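# Separate the blue wire from the others on the table

## Task

Put the blue wire down on its own, with at least a hand's width of space between it and each of the other wires; no wire may be left dangling over the table's edge, and wires must not be dragged or squeezed hard against one another.

## Robot and tools

Robot: two arms, left_arm and right_arm. left_arm carries a five-finger left hand and right_arm a right hand. Bases in the scene frame: left_arm at (+0.012, +0.334, 0) m, right_arm at (-0.059, -0.291, 0) m, both turned only slightly about z. A post stands behind the arms. The scene has reference pages you can open with show_instructions (no arguments, nothing moves).

Frames. Scene frame: origin at table-top height halfway between the nominal bases, +z up, +x out over the table, left_arm toward +y (image left and right do not match these names). The fixed cameras and the table use the scene frame. Each arm reports its hand pose, velocities and targets in its own base frame. Pose offsets you send are along the axes of that arm's current Hand target. The hand point sits 0.05 m in front of the palm and 0.15 m out from the wrist face: +z runs along the straight fingers, +y out of the palm, and +x across the palm away from the thumb on the right hand but toward the thumb on the left hand. Fingertips reach about 0.06 to 0.07 m past the point; a wrist bracket on the little-finger side can strike things.

The row. Every command row has 28 numbers, all between -1 and 1, always covering both arms: left dx, dy, dz, rx, ry, rz, then left little, ring, middle, index, thumb_bend, thumb_turn, force_limit, speed; then the same 14 for the right arm. The six pose numbers are an offset (not a pose) from that arm's Hand target as it stood when the action or move began, in that target's axes; 1.0 equals 0.6 m or 180 degrees, and rx, ry, rz form one rotation vector. Sending the same offset again moves further. All six zero means ask nothing new of that arm. Finger numbers are absolute targets: -1 open/straight, +1 curled; thumb_bend -1 straight, +1 fully bent; thumb_turn -1 beside the palm, +1 opposite the fingers. force_limit maps -1..+1 to roughly 0..10 N (thumb motors up to 15 N); speed rises linearly to full at +0.48. There is no 'no change' value: to keep a hand as it is, repeat its last carried-out eight numbers (before any, use hand_measured plus hand_force_limit and hand_speed). For a gentle grip close at speed -0.94 or below. A thumb turned across the palm plus fingers can enclose things about 0.035 to 0.065 m thick; a thin wire is better pinched between thumb tip and index pad.

Tools.
execute_actions(actions, cameras): actions is a list of actions; each action is a table of 1 to 15 rows, one per 1/30 s step, the last row held to step 15. Every row in an action counts from the same start pose. An empty actions list returns the state with all camera images.
move(target, speed, blend, blocking, cameras): target is one 28-number row or a list of up to 15 rows, all offsets from the same starting Hand targets (not chained). speed is path top speed in m/s, 0.002 to 4.3, default 0.25 (turns limited to twice that in rad/s), one value or one per target. blend in m rounds corners; 0 stops at each target. Whole move capped at 10 s. blocking=false returns after about 0.5 s while it keeps running. Paths do not avoid obstacles or the other arm.
wait(seconds 0 to 3600): lets time pass without new commands.
stop(): brakes a running move.
zoom_image(camera, region [x0,y0,x1,y1] in pixels, at most 504 by 504): closer look at the newest image from cam_high, cam_low, cam_left_wrist or cam_right_wrist.
finished_scene(scene 1, optional): ends the scene for good; the result must hold without the robot.

Cameras: cam_high and cam_low are fixed, 896x504; cam_left_wrist and cam_right_wrist are fisheye 616x616 on the wrists. Images come only on an empty action list or when cameras names them (["all"] for all).

Results. Each result gives per-arm end_effector_position (m) and end_effector_quat_wxyz in the base frame, the Hand target your next offsets count from, joint positions, velocities (may say within noise) and torques, and per hand hand_measured, hand_stopped_by (moving, target, force, stalled, fault), hand_load_n (positive pushing a finger open; near 0 after a lost grip), hand_force_limit and hand_speed. execute_actions results also list positions at some steps. A move adds a 'move:' line with its ending (done, off_target, moving, held, fault) and limits (paced = pose clipped, held = steps withheld). MOTOR HOT and OVER-TEMPERATURE FAULT lines warn of overheating.

Behaviour. Arms are loose: the hand often rests 1 to 3 cm (up to 5 cm) short, usually low, with no contact; send the missing distance as a further offset. Orientation commands are clipped to 40 degrees from the current one each step. A blocked arm keeps pushing until commanded back past its hand point. Fingers keep moving after an action until they reach their target or force_limit, then lock.

Avoid: letting any wire hang over or fall off the table; tugging or crushing wires into each other; dropping or releasing moving wires; fast contacts, slams and hard pushes on the table; any contact between the two hands or arms; long stretched holds that heat motors.

Each tool is called after "Call:" by a JSON object that holds its "name" and its "arguments".

Reference images:

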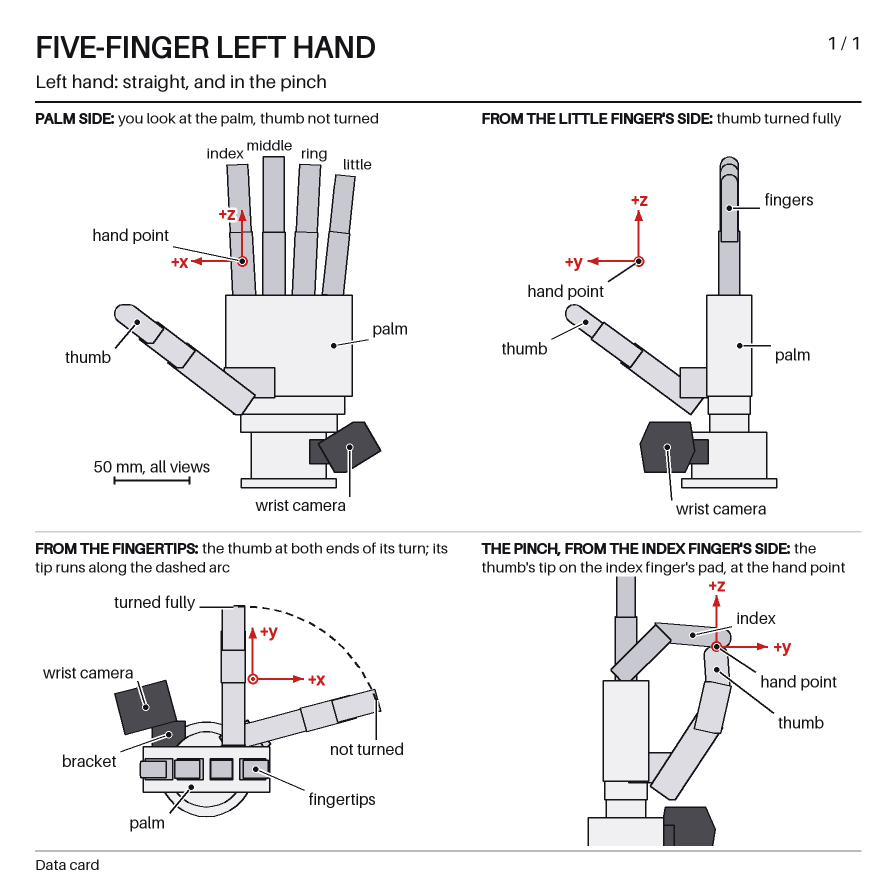

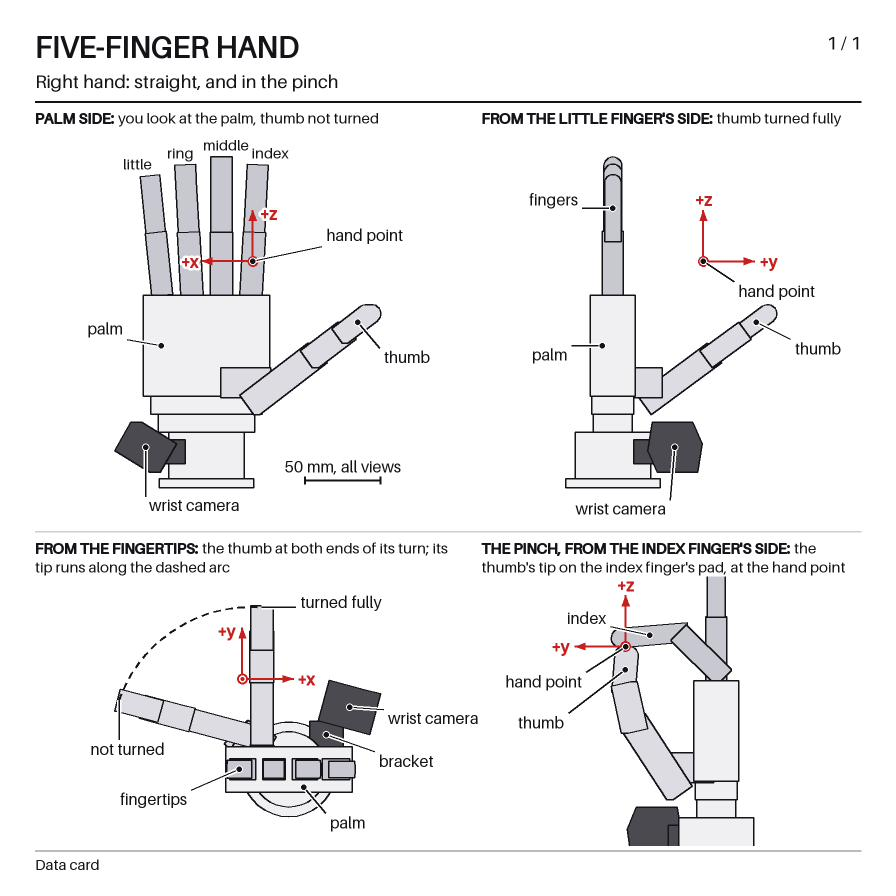

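## Session

Call:
{"name": "execute_actions", "arguments": {"actions": []}}

Scene clock: 0.00 s.
left_arm: end_effector_position=(+0.7961, -0.1643, +0.2279) hand_measured=(-1.000, -1.000, -1.000, -1.000, -1.000, -1.000) hand_load_n=(+0.0, +0.0, +0.0, +0.0, +0.0, +0.0) hand_stopped_by=(target, target, target, target, target, target) hand_force_limit=0.00 hand_speed=-0.80 end_effector_quat_wxyz=(+0.593, -0.378, +0.570, -0.424) | right_arm: end_effector_position=(+0.1474, -0.2585, +0.2499) hand_measured=(-1.000, -1.000, -1.000, -1.000, -1.000, -1.000) hand_load_n=(+0.0, +0.0, +0.0, +0.0, +0.0, +0.0) hand_stopped_by=(target, target, target, target, target, target) hand_force_limit=0.00 hand_speed=-0.80 end_effector_quat_wxyz=(+0.145, +0.592, -0.394, +0.688)
Joint positions: left_arm=[-0.245 1.905 1.391 0.58 -0.209 0.379] | right_arm=[-1.112 0.085 0.279 -0.206 -0.317 -1.196]
Joint velocities: within noise
Joint torques (N m): no reading
Motor temperatures (°C): left_arm=[29 32 30 27 28 29] | right_arm=[32 29 29 29 28 29]
Heat: left arm: hottest shoulder 32 °C; right arm: hottest waist 32 °C.
Hand target: left_arm +0.8018, -0.1666, +0.2451; +0.601, -0.370, +0.561, -0.433 | right_arm +0.1483, -0.2584, +0.2729; +0.152, +0.585, -0.380, +0.700

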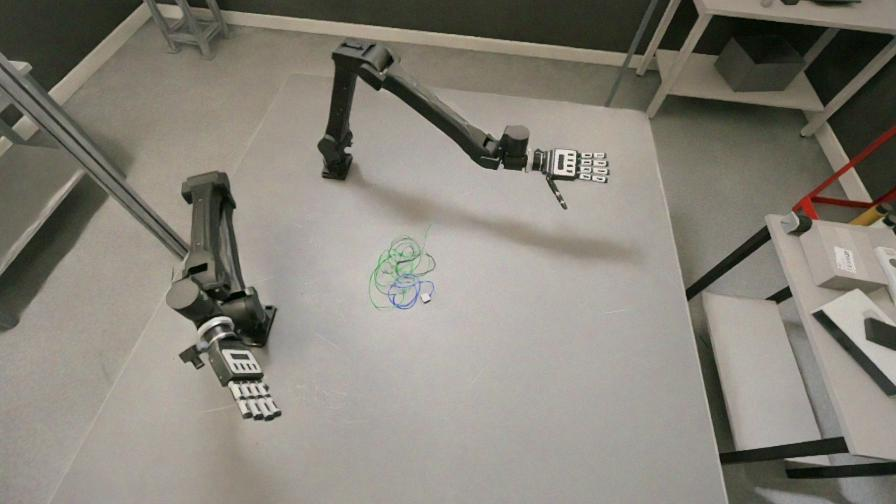

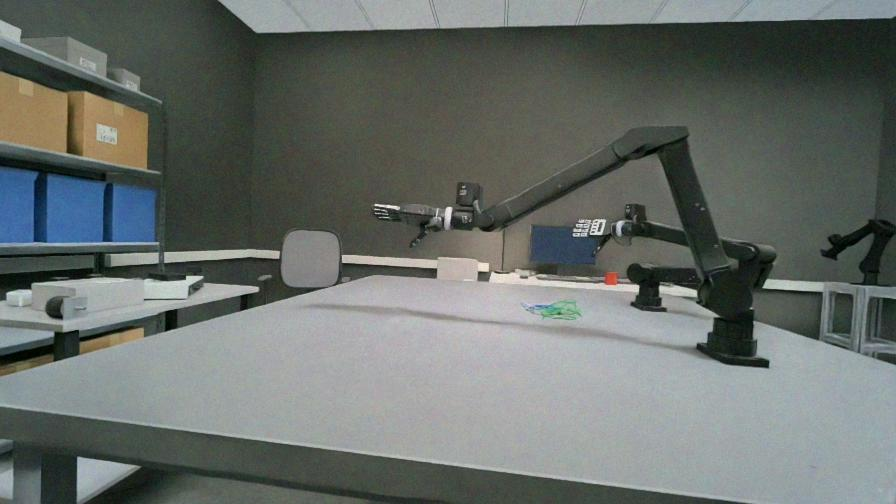

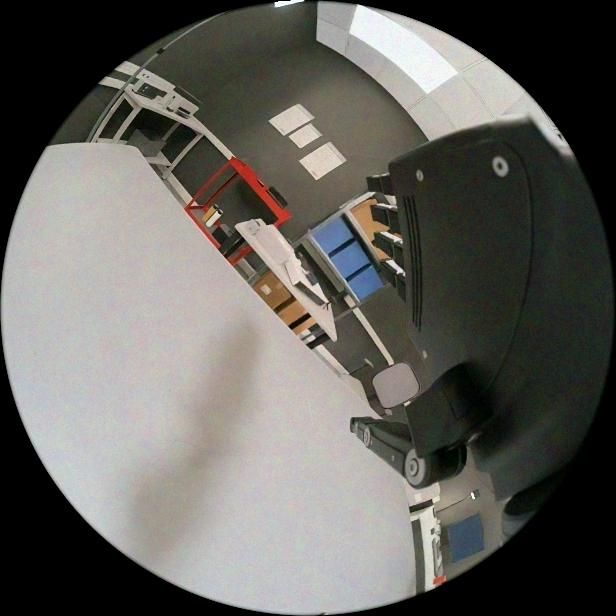

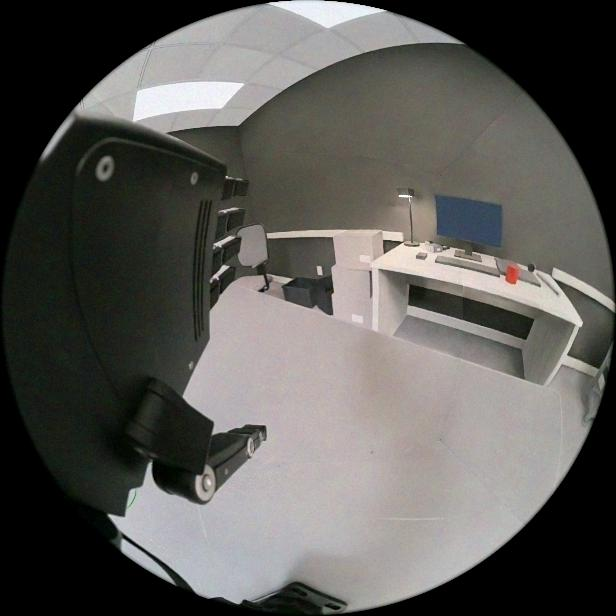

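Call:
{"name": "zoom_image", "arguments": {"camera": "cam_high", "region": [350, 210, 460, 320]}}

Call:
{"name": "zoom_image", "arguments": {"camera": "cam_low", "region": [500, 280, 600, 340]}}

Scaled by 4.582 from the camera's image (finer frame: 1280x720).

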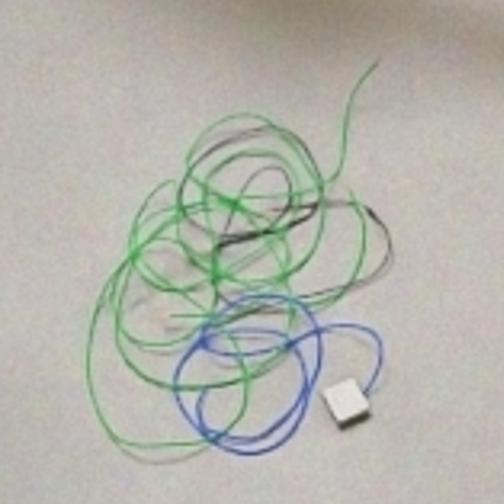

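Scaled by 5.040 from the camera's image (finer frame: 1280x720).

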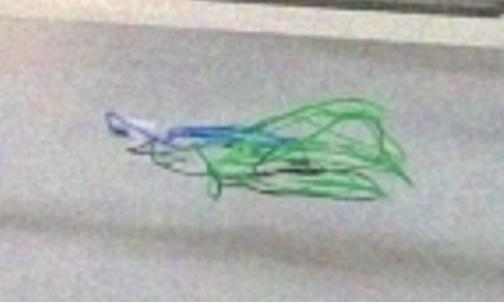

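Call:
{"name": "move", "arguments": {"target": [0,0,0,0,0,0,-1,-1,-1,-1,-1,-1,0,-0.8,-0.311,-0.486,-0.119,-0.0113,-0.4004,0.2069,-1,-1,-1,-1,-1,-1,0,-0.8], "speed": 0.2, "cameras": ["all"]}}

Scene clock: 80.07 s.
left_arm: end_effector_position=(+0.7961, -0.1643, +0.2279) hand_measured=(-1.000, -1.000, -1.000, -1.000, -1.000, -1.000) hand_load_n=(+0.0, +0.0, +0.0, +0.0, +0.0, +0.0) hand_stopped_by=(target, target, target, target, target, target) hand_force_limit=0.00 hand_speed=-0.80 end_effector_quat_wxyz=(+0.593, -0.378, +0.570, -0.424) | right_arm: end_effector_position=(+0.3136, +0.0248, +0.1629) hand_measured=(-1.000, -1.000, -1.000, -1.000, -1.000, -1.000) hand_load_n=(+0.0, +0.0, +0.0, +0.0, +0.0, +0.0) hand_stopped_by=(target, target, target, target, target, target) hand_force_limit=0.00 hand_speed=-0.80 end_effector_quat_wxyz=(-0.274, +0.742, -0.578, +0.200)
Joint positions: left_arm=[-0.245 1.905 1.391 0.58 -0.209 0.379] | right_arm=[-0.112 0.857 0.719 -0.778 -0.245 -0.275]
Joint torques (N m): left_arm=[0.26 -17.03 11.14 2.67 0.14 -0.01] | right_arm=[1.26 -2.37 14.56 1.88 -0.37 0.12]
Motor temperatures (°C): left_arm=[29 37 36 27 28 29] | right_arm=[32 29 37 29 28 29]
Heat: left arm: hottest shoulder 37 °C; right arm: hottest elbow 37 °C.
Hand target: left_arm +0.8018, -0.1666, +0.2451; +0.601, -0.370, +0.561, -0.433 | right_arm +0.3400, +0.0294, +0.2001; -0.304, +0.733, -0.563, +0.233
Off the commanded pose: left_arm 0.018 m, 2 deg | right_arm 0.046 m, 5 deg.
move: off_target (right_arm)
cam_right_wrist: T_world_to_cam=[[-0.69805, -0.42211, -0.5784, 0.31844], [-0.64506, 0.72137, 0.25206, 0.15015], [0.31084, 0.54905, -0.77584, 0.1306]] pos_world=[0.27855, -0.0456, 0.24766]

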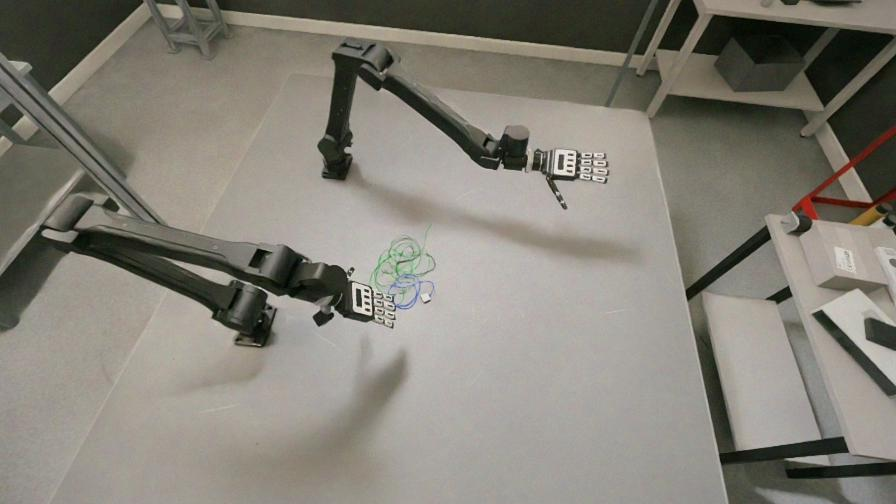

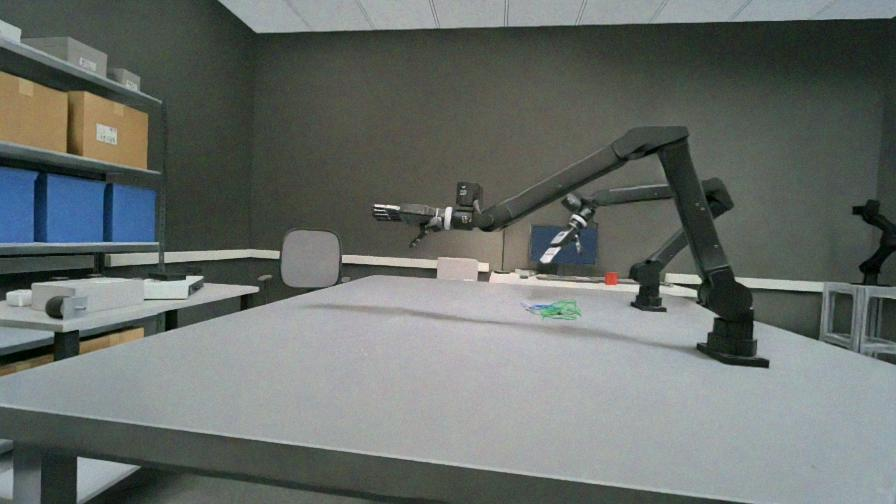

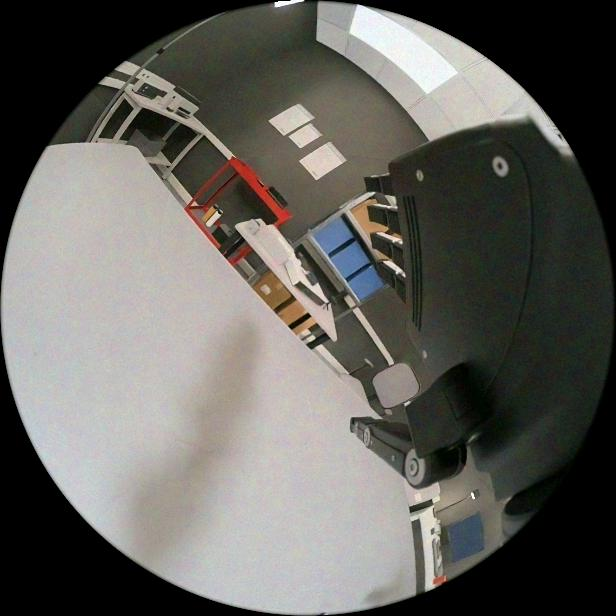

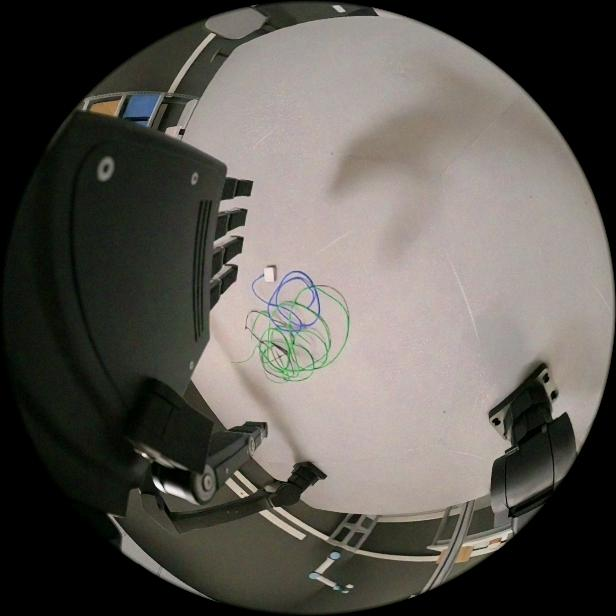

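Call:
{"name": "zoom_image", "arguments": {"camera": "cam_right_wrist", "region": [220, 250, 370, 400]}}

Call:
{"name": "zoom_image", "arguments": {"camera": "cam_high", "region": [340, 210, 450, 330]}}

Scaled by 3.360 from the camera's image (finer frame: 880x880).

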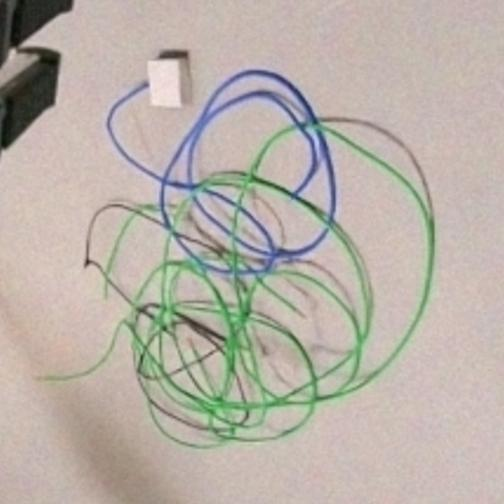

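Scaled by 4.200 from the camera's image (finer frame: 1280x720).

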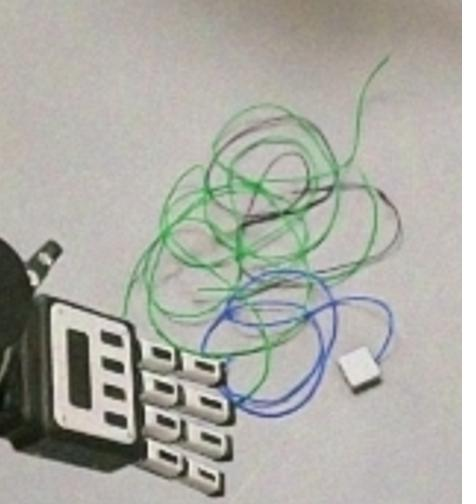

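Call:
{"name": "move", "arguments": {"target": [0,0,0,0,0,0,-1,-1,-1,-1,-1,-1,0,-0.8,-0.042,-0.0597,0.2247,0.0969,-0.1579,-0.1147,-1,-1,-1,-1,-0.5,1,0,-0.5], "speed": 0.12, "cameras": ["all"]}}

Scene clock: 136.13 s.
left_arm: end_effector_position=(+0.7961, -0.1643, +0.2279) hand_measured=(-1.000, -1.000, -1.000, -1.000, -1.000, -1.000) hand_load_n=(+0.0, +0.0, +0.0, +0.0, +0.0, +0.0) hand_stopped_by=(target, target, target, target, target, target) hand_force_limit=0.00 hand_speed=-0.80 end_effector_quat_wxyz=(+0.593, -0.378, +0.570, -0.424) | right_arm: end_effector_position=(+0.4196, +0.0916, +0.1028) hand_measured=(-1.000, -1.000, -1.000, -1.000, -0.500, +1.000) hand_load_n=(+0.0, +0.0, -0.5, +0.0, +0.0, +0.0) hand_stopped_by=(target, target, target, target, target, target) hand_force_limit=0.00 hand_speed=-0.50 end_effector_quat_wxyz=(-0.480, +0.805, -0.319, +0.139)
Joint positions: left_arm=[-0.245 1.905 1.391 0.58 -0.209 0.379] | right_arm=[-0.112 1.328 0.745 -0.255 -0.833 -0.593]
Joint torques (N m): left_arm=[0.21 -17.2 11.17 2.62 0.15 0] | right_arm=[0.09 -8.35 12.44 1.8 -0.84 -0.14]
Heat: left arm: hottest shoulder 38 °C; right arm: hottest elbow 40 °C.
Hand target: left_arm +0.8018, -0.1666, +0.2451; +0.601, -0.370, +0.561, -0.433 | right_arm +0.4500, +0.0850, +0.1301; -0.491, +0.801, -0.292, +0.179
Off the commanded pose: left_arm 0.018 m, 2 deg | right_arm 0.041 m, 6 deg.
move: off_target (right_arm)
cam_right_wrist: T_world_to_cam=[[-0.21281, -0.52257, -0.82561, 0.21698], [-0.97425, 0.17792, 0.13851, 0.38511], [0.07451, 0.83383, -0.54697, 0.0639]] pos_world=[0.4166, -0.00841, 0.16075]

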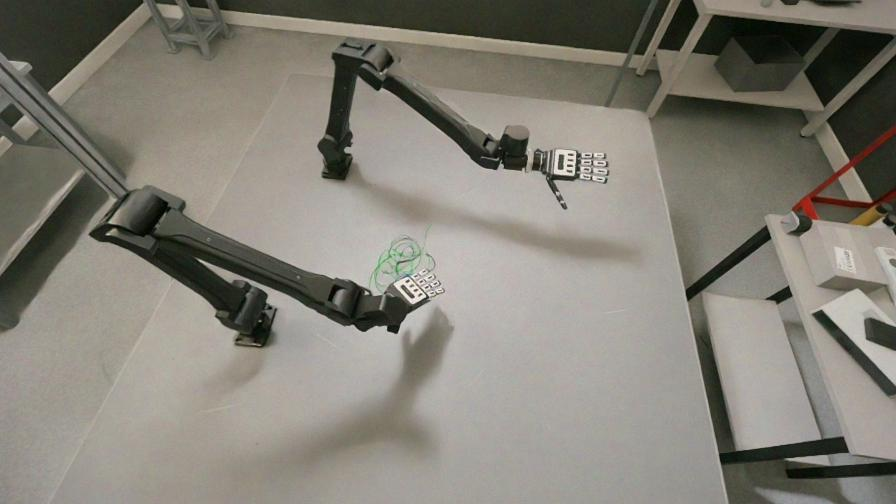

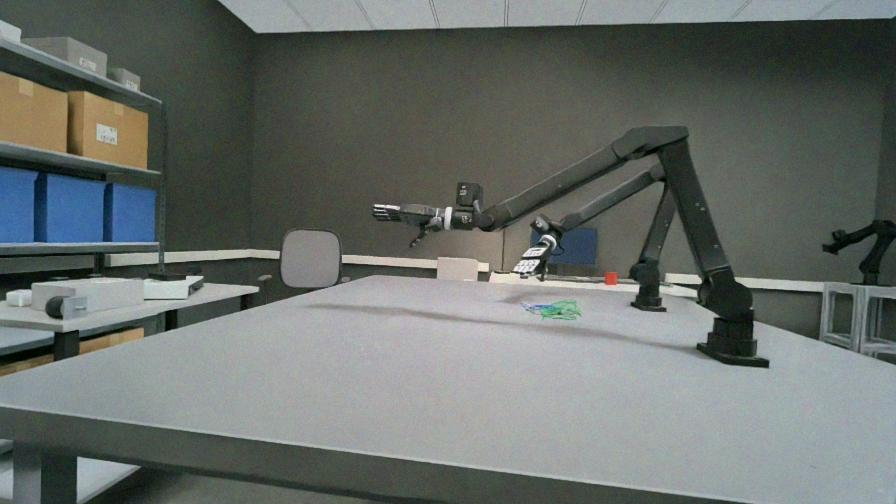

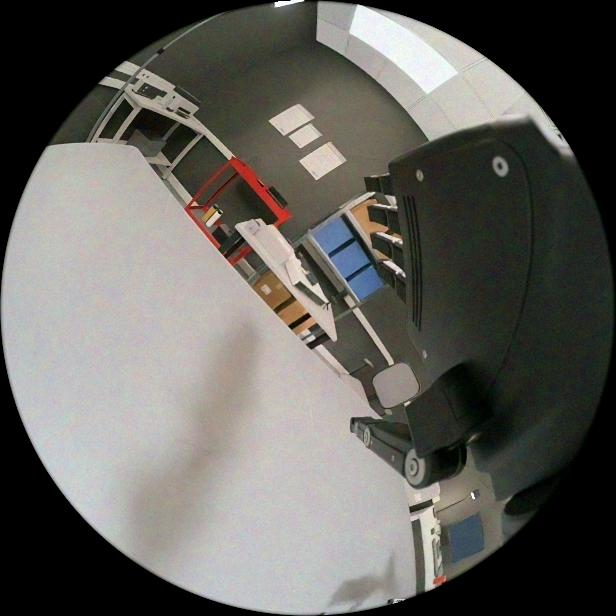

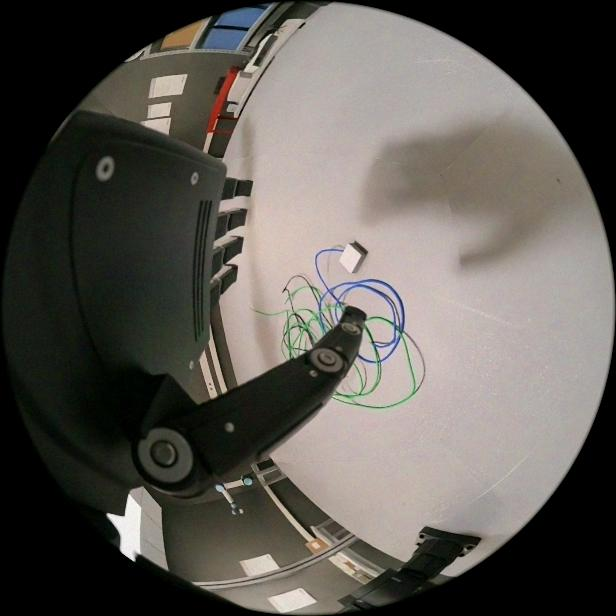

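Call:
{"name": "zoom_image", "arguments": {"camera": "cam_right_wrist", "region": [270, 230, 440, 420]}}

Call:
{"name": "zoom_image", "arguments": {"camera": "cam_low", "region": [490, 190, 610, 340]}}

Scaled by 2.653 from the camera's image (finer frame: 880x880).

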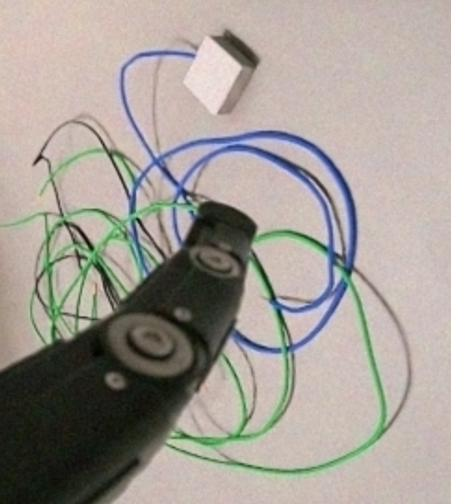

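Scaled by 3.360 from the camera's image (finer frame: 1280x720).

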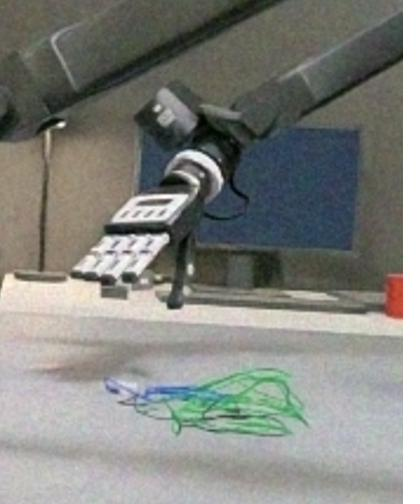

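Call:
{"name": "move", "arguments": {"target": [0,0,0,0,0,0,-1,-1,-1,-1,-1,-1,0,-0.8,-0.0272,0.099,-0.5247,0,0.1584,0.0807,-1,-1,-1,-1,-0.5,-1,0,-0.5], "speed": 0.2, "cameras": ["cam_right_wrist","cam_high"]}}

Call:
{"name": "move", "arguments": {"target": [0.4493,-0.13,-0.7302,-0.1145,0.3277,-0.0441,-1,-1,-1,-1,-1,-1,0,-0.8,0,0,0,0,0,0,-1,-1,-1,-1,-0.5,-1,0,-0.5], "speed": 0.2, "cameras": ["all"]}}

Scene clock: 270.67 s.
left_arm: end_effector_position=(+0.7961, -0.1643, +0.2279) hand_measured=(-1.000, -1.000, -1.000, -1.000, -1.000, -1.000) hand_load_n=(+0.0, +0.0, -0.5, +0.0, +0.0, -0.5) hand_stopped_by=(target, target, target, target, target, target) hand_force_limit=0.00 hand_speed=-0.80 end_effector_quat_wxyz=(+0.593, -0.378, +0.570, -0.424) | right_arm: end_effector_position=(+0.2317, -0.1290, +0.1967) hand_measured=(-1.000, -1.000, -1.000, -1.000, -0.500, -1.000) hand_load_n=(+0.0, +0.0, +0.0, +0.0, +0.0, +0.0) hand_stopped_by=(target, target, target, target, target, target) hand_force_limit=0.00 hand_speed=-0.50 end_effector_quat_wxyz=(-0.428, +0.680, -0.522, +0.284)
Joint positions: left_arm=[-0.245 1.905 1.391 0.58 -0.209 0.379] | right_arm=[-1.096 0.894 0.742 -1.156 -1.061 -1.202]
Joint torques (N m): left_arm=[0.15 -17.49 11.17 2.62 0.15 0.03] | right_arm=[0.44 -1.49 13.14 -0.31 -1.17 -0.11]
Heat: left arm: hottest shoulder 38 °C; right arm: hottest elbow 39 °C.
Hand target: left_arm +0.8018, -0.1666, +0.2451; +0.601, -0.370, +0.561, -0.433 | right_arm +0.2398, -0.1400, +0.2199; -0.423, +0.689, -0.502, +0.307
Off the commanded pose: left_arm 0.018 m, 2 deg | right_arm 0.027 m, 4 deg.
move: off_target (right_arm)
cam_right_wrist: T_world_to_cam=[[-0.4289, -0.33374, -0.83944, 0.21629], [-0.72887, 0.67682, 0.10332, 0.24266], [0.53366, 0.65616, -0.53354, 0.18125]] pos_world=[0.17291, -0.21098, 0.2532]
Images, in order (width x height): cam_high 896x504, cam_right_wrist 616x616.

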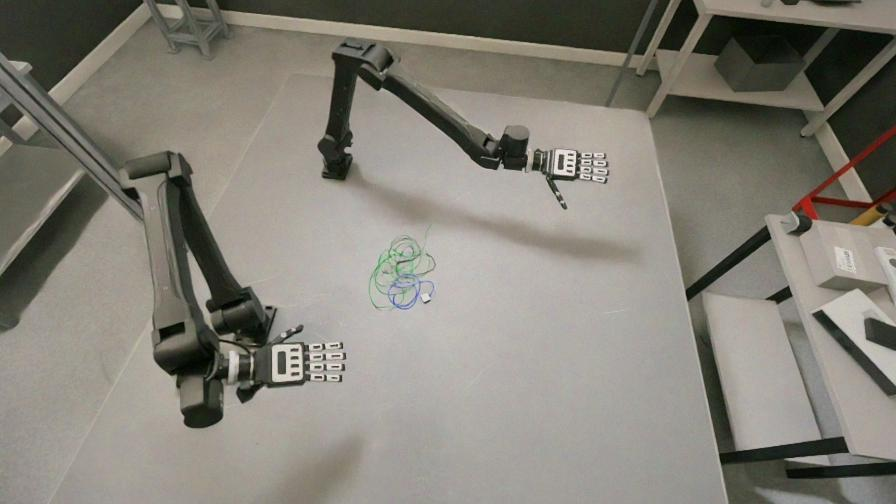

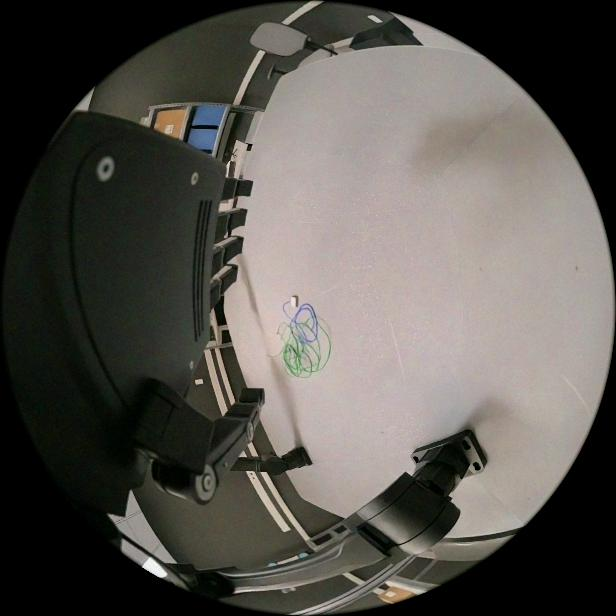

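Scene clock: 274.23 s.
left_arm: end_effector_position=(+0.3636, -0.4313, +0.1780) hand_measured=(-1.000, -1.000, -1.000, -1.000, -1.000, -1.000) hand_load_n=(+0.0, +0.0, +0.0, -0.5, +0.0, +0.0) hand_stopped_by=(target, target, target, target, target, target) hand_force_limit=0.00 hand_speed=-0.80 end_effector_quat_wxyz=(+0.156, -0.235, +0.822, -0.494) | right_arm: end_effector_position=(+0.2317, -0.1290, +0.1967) hand_measured=(-1.000, -1.000, -1.000, -1.000, -0.500, -1.000) hand_load_n=(+0.0, +0.0, +0.0, +0.0, +0.0, -0.5) hand_stopped_by=(target, target, target, target, target, target) hand_force_limit=0.00 hand_speed=-0.50 end_effector_quat_wxyz=(-0.428, +0.680, -0.522, +0.284)
Joint positions: left_arm=[-0.762 1.373 0.946 -0.064 0.199 0.132] | right_arm=[-1.096 0.894 0.742 -1.156 -1.061 -1.202]
Joint torques (N m): left_arm=[-0.32 -10.87 8.69 1.35 0.25 -0.14] | right_arm=[0.38 -1.49 13.12 -0.32 -1.17 -0.13]
Heat: left arm: hottest shoulder 38 °C; right arm: hottest elbow 39 °C.
Hand target: left_arm +0.3571, -0.4286, +0.1798; +0.147, -0.244, +0.822, -0.494 | right_arm +0.2398, -0.1400, +0.2199; -0.423, +0.689, -0.502, +0.307
Off the commanded pose: left_arm 0.007 m, 1 deg | right_arm 0.027 m, 4 deg.
move: done
cam_left_wrist: T_world_to_cam=[[0.03026, -0.55864, 0.82885, -0.39507], [-0.99953, -0.01336, 0.02749, 0.35428], [-0.00428, -0.8293, -0.55879, -0.13845]] pos_world=[0.36548, -0.33079, 0.24035]
cam_right_wrist: T_world_to_cam=[[-0.4289, -0.33374, -0.83944, 0.21629], [-0.72887, 0.67682, 0.10332, 0.24266], [0.53366, 0.65616, -0.53354, 0.18125]] pos_world=[0.17291, -0.21098, 0.2532]

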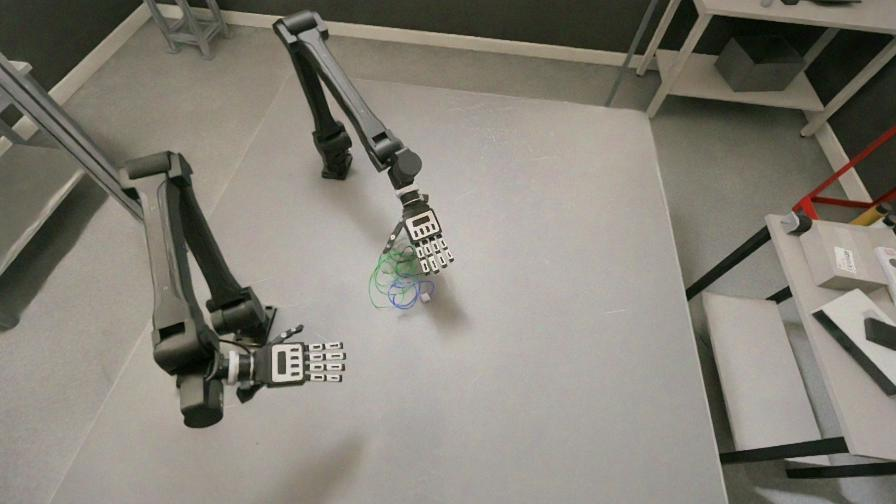

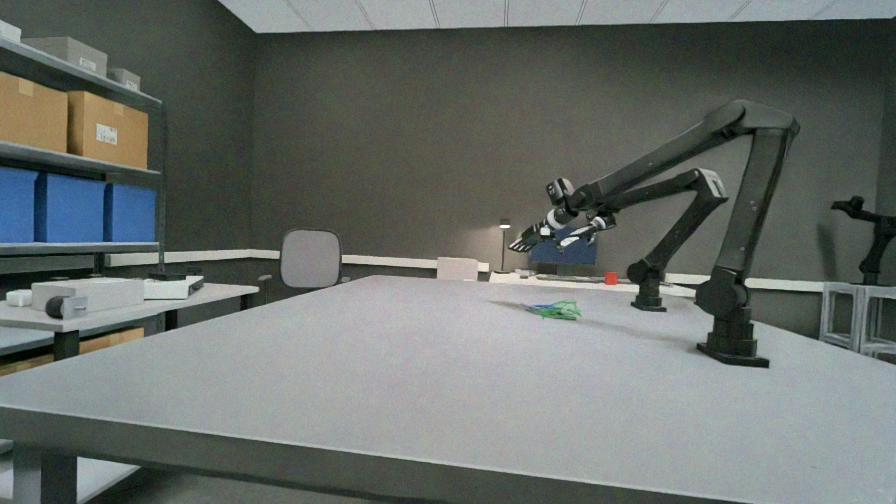

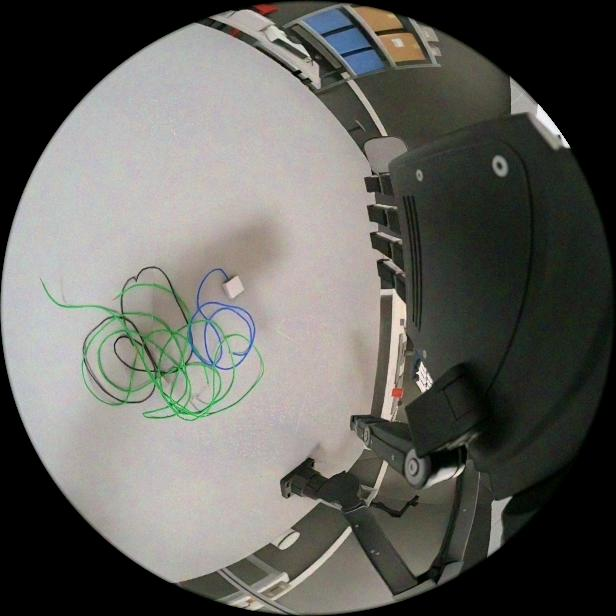

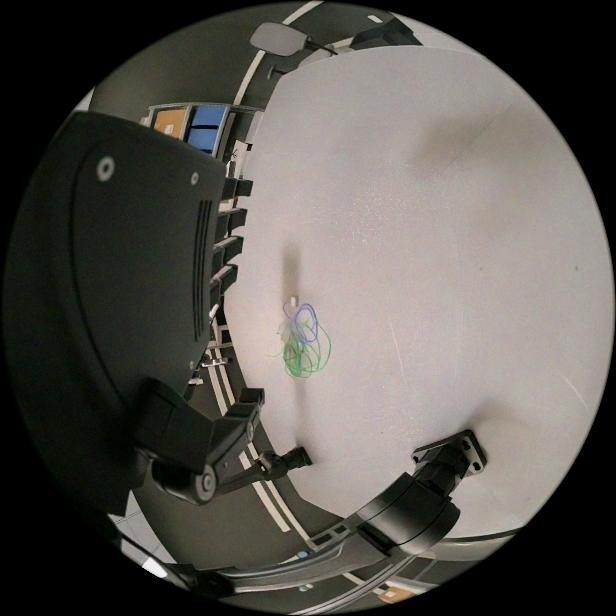

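Call:
{"name": "zoom_image", "arguments": {"camera": "cam_left_wrist", "region": [160, 250, 290, 400]}}

Call:
{"name": "zoom_image", "arguments": {"camera": "cam_left_wrist", "region": [30, 250, 280, 430]}}

Scaled by 3.360 from the camera's image (finer frame: 880x880).

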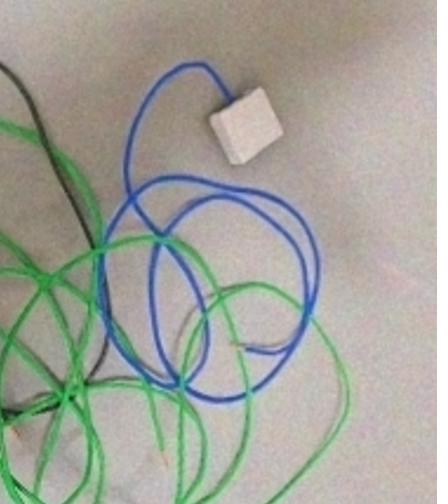

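Scaled by 2.016 from the camera's image (finer frame: 880x880).

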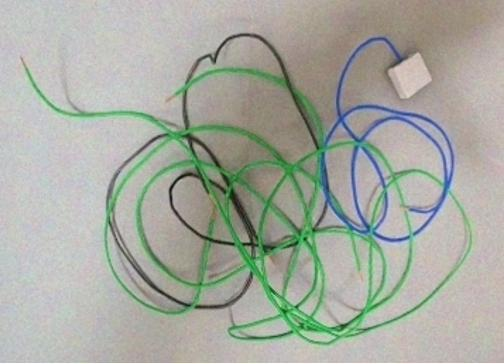

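Call:
{"name": "zoom_image", "arguments": {"camera": "cam_left_wrist", "region": [185, 300, 265, 380]}}

Scaled by 6.300 from the camera's image (finer frame: 880x880).

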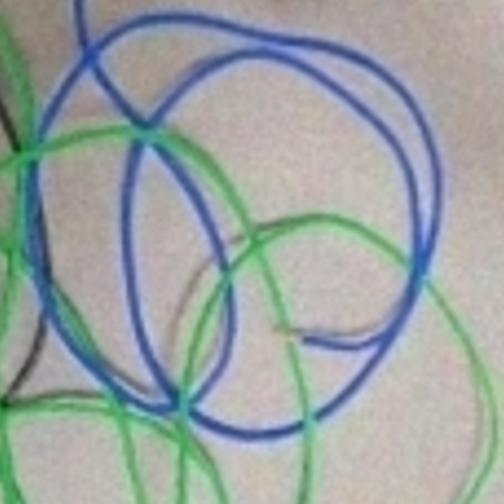

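Call:
{"name": "zoom_image", "arguments": {"camera": "cam_left_wrist", "region": [340, 160, 440, 320]}}

Scaled by 3.150 from the camera's image (finer frame: 880x880).

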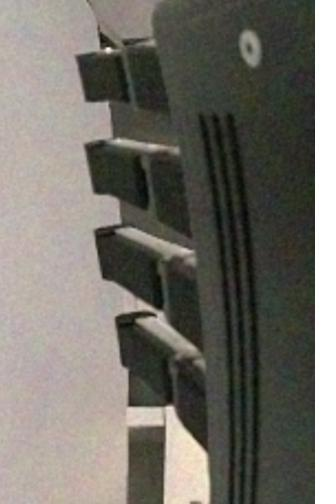

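Call:
{"name": "move", "arguments": {"target": [0.0295,0.1240,0.1847,0,0,0,-1,-1,-0.15,-0.15,-0.4,1,-0.6,-0.5,0,0,0,0,0,0,-1,-1,-1,-1,-0.5,-1,0,-0.5], "speed": 0.1, "cameras": ["all"]}}

Call:
{"name": "zoom_image", "arguments": {"camera": "cam_left_wrist", "region": [150, 200, 430, 420]}}

Call:
{"name": "zoom_image", "arguments": {"camera": "cam_low", "region": [490, 250, 610, 340]}}

Scene clock: 336.23 s.
left_arm: end_effector_position=(+0.3769, -0.4736, +0.0493) hand_measured=(-1.000, -1.000, -0.150, -0.150, -0.400, +1.000) hand_load_n=(+0.0, +0.0, +0.0, +0.0, +0.0, +0.0) hand_stopped_by=(target, target, target, target, target, target) hand_force_limit=-0.60 hand_speed=-0.50 end_effector_quat_wxyz=(+0.147, -0.248, +0.833, -0.472) | right_arm: end_effector_position=(+0.2317, -0.1290, +0.1967) hand_measured=(-1.000, -1.000, -1.000, -1.000, -0.500, -1.000) hand_load_n=(+0.0, +0.0, +0.0, +0.0, +0.0, +0.0) hand_stopped_by=(target, target, target, target, target, target) hand_force_limit=0.00 hand_speed=-0.50 end_effector_quat_wxyz=(-0.428, +0.680, -0.522, +0.284)
Joint positions: left_arm=[-0.811 1.681 0.931 0.209 0.146 0.1] | right_arm=[-1.096 0.894 0.742 -1.156 -1.061 -1.202]
Joint torques (N m): left_arm=[-1.08 -12.51 9.1 3.55 0.07 -0.12] | right_arm=[0.38 -1.49 13.11 -0.32 -1.17 -0.12]
Heat: left arm: hottest shoulder 35 °C; right arm: hottest elbow 40 °C.
Hand target: left_arm +0.3766, -0.4910, +0.0620; +0.147, -0.244, +0.822, -0.494 | right_arm +0.2398, -0.1400, +0.2199; -0.423, +0.689, -0.502, +0.307
Off the commanded pose: left_arm 0.022 m, 3 deg | right_arm 0.027 m, 4 deg.
move: off_target (left_arm)
cam_left_wrist: T_world_to_cam=[[0.07099, -0.58981, 0.80442, -0.34135], [-0.99734, -0.02857, 0.06707, 0.36053], [-0.01658, -0.80704, -0.59027, -0.22861]] pos_world=[0.38002, -0.37553, 0.11547]
cam_right_wrist: T_world_to_cam=[[-0.4289, -0.33374, -0.83944, 0.21629], [-0.72887, 0.67682, 0.10332, 0.24266], [0.53366, 0.65616, -0.53354, 0.18125]] pos_world=[0.17291, -0.21098, 0.2532]

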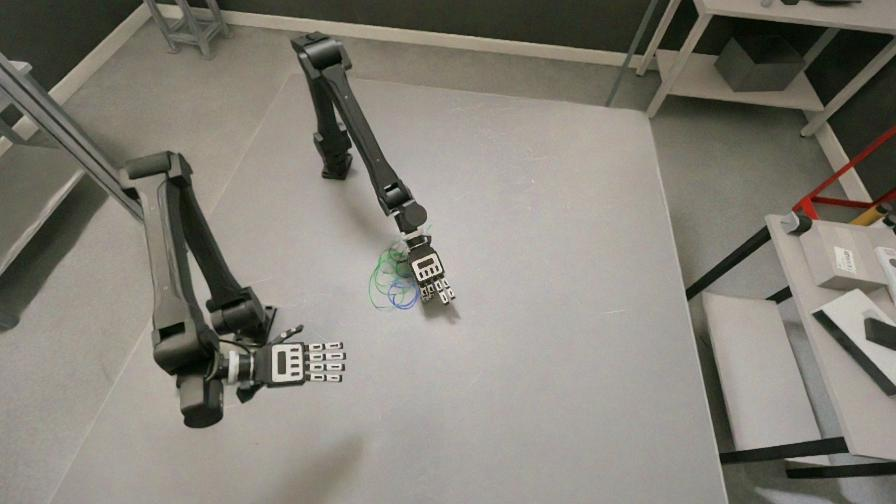

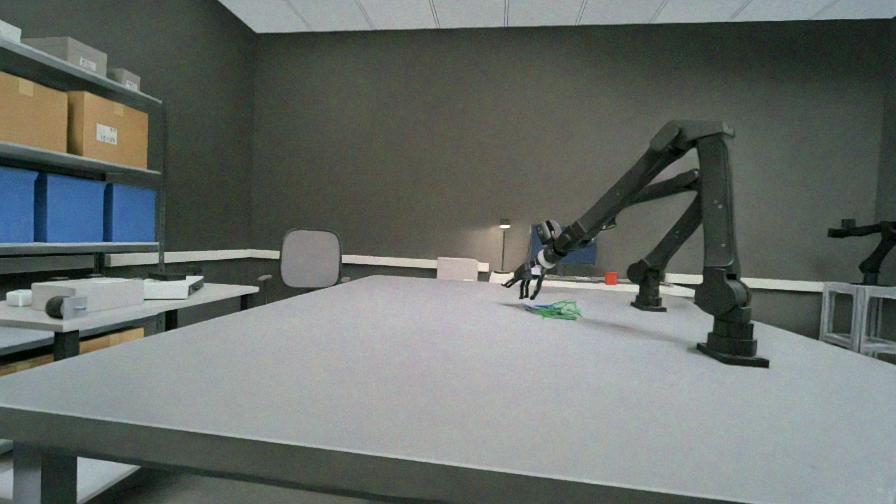

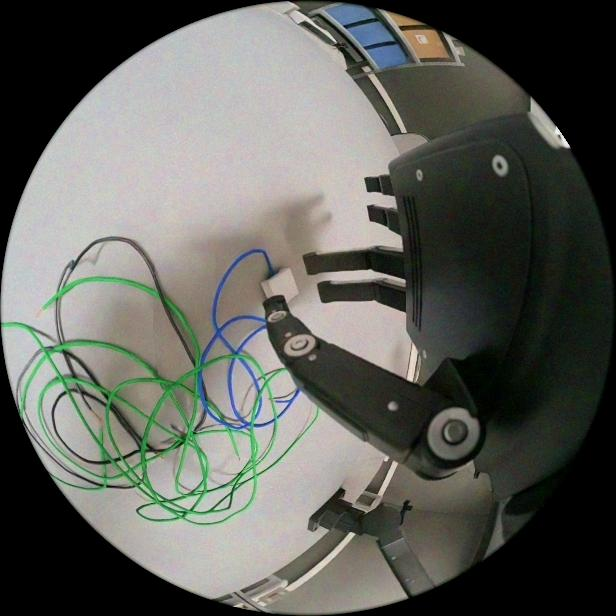

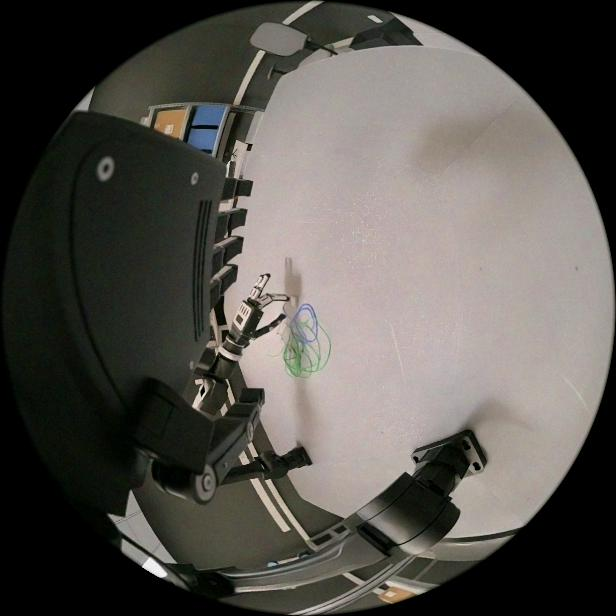

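Scaled by 1.800 from the camera's image (finer frame: 880x880).

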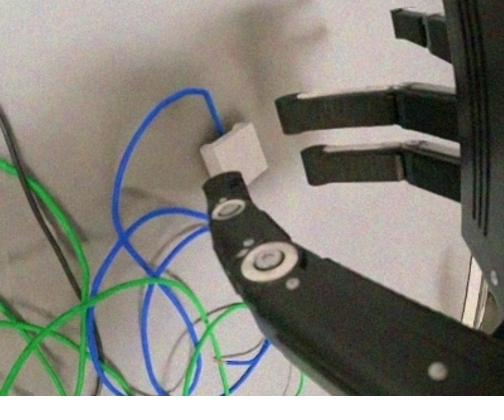

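Scaled by 4.200 from the camera's image (finer frame: 1280x720).

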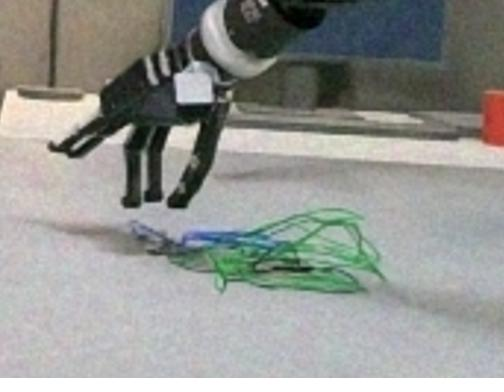

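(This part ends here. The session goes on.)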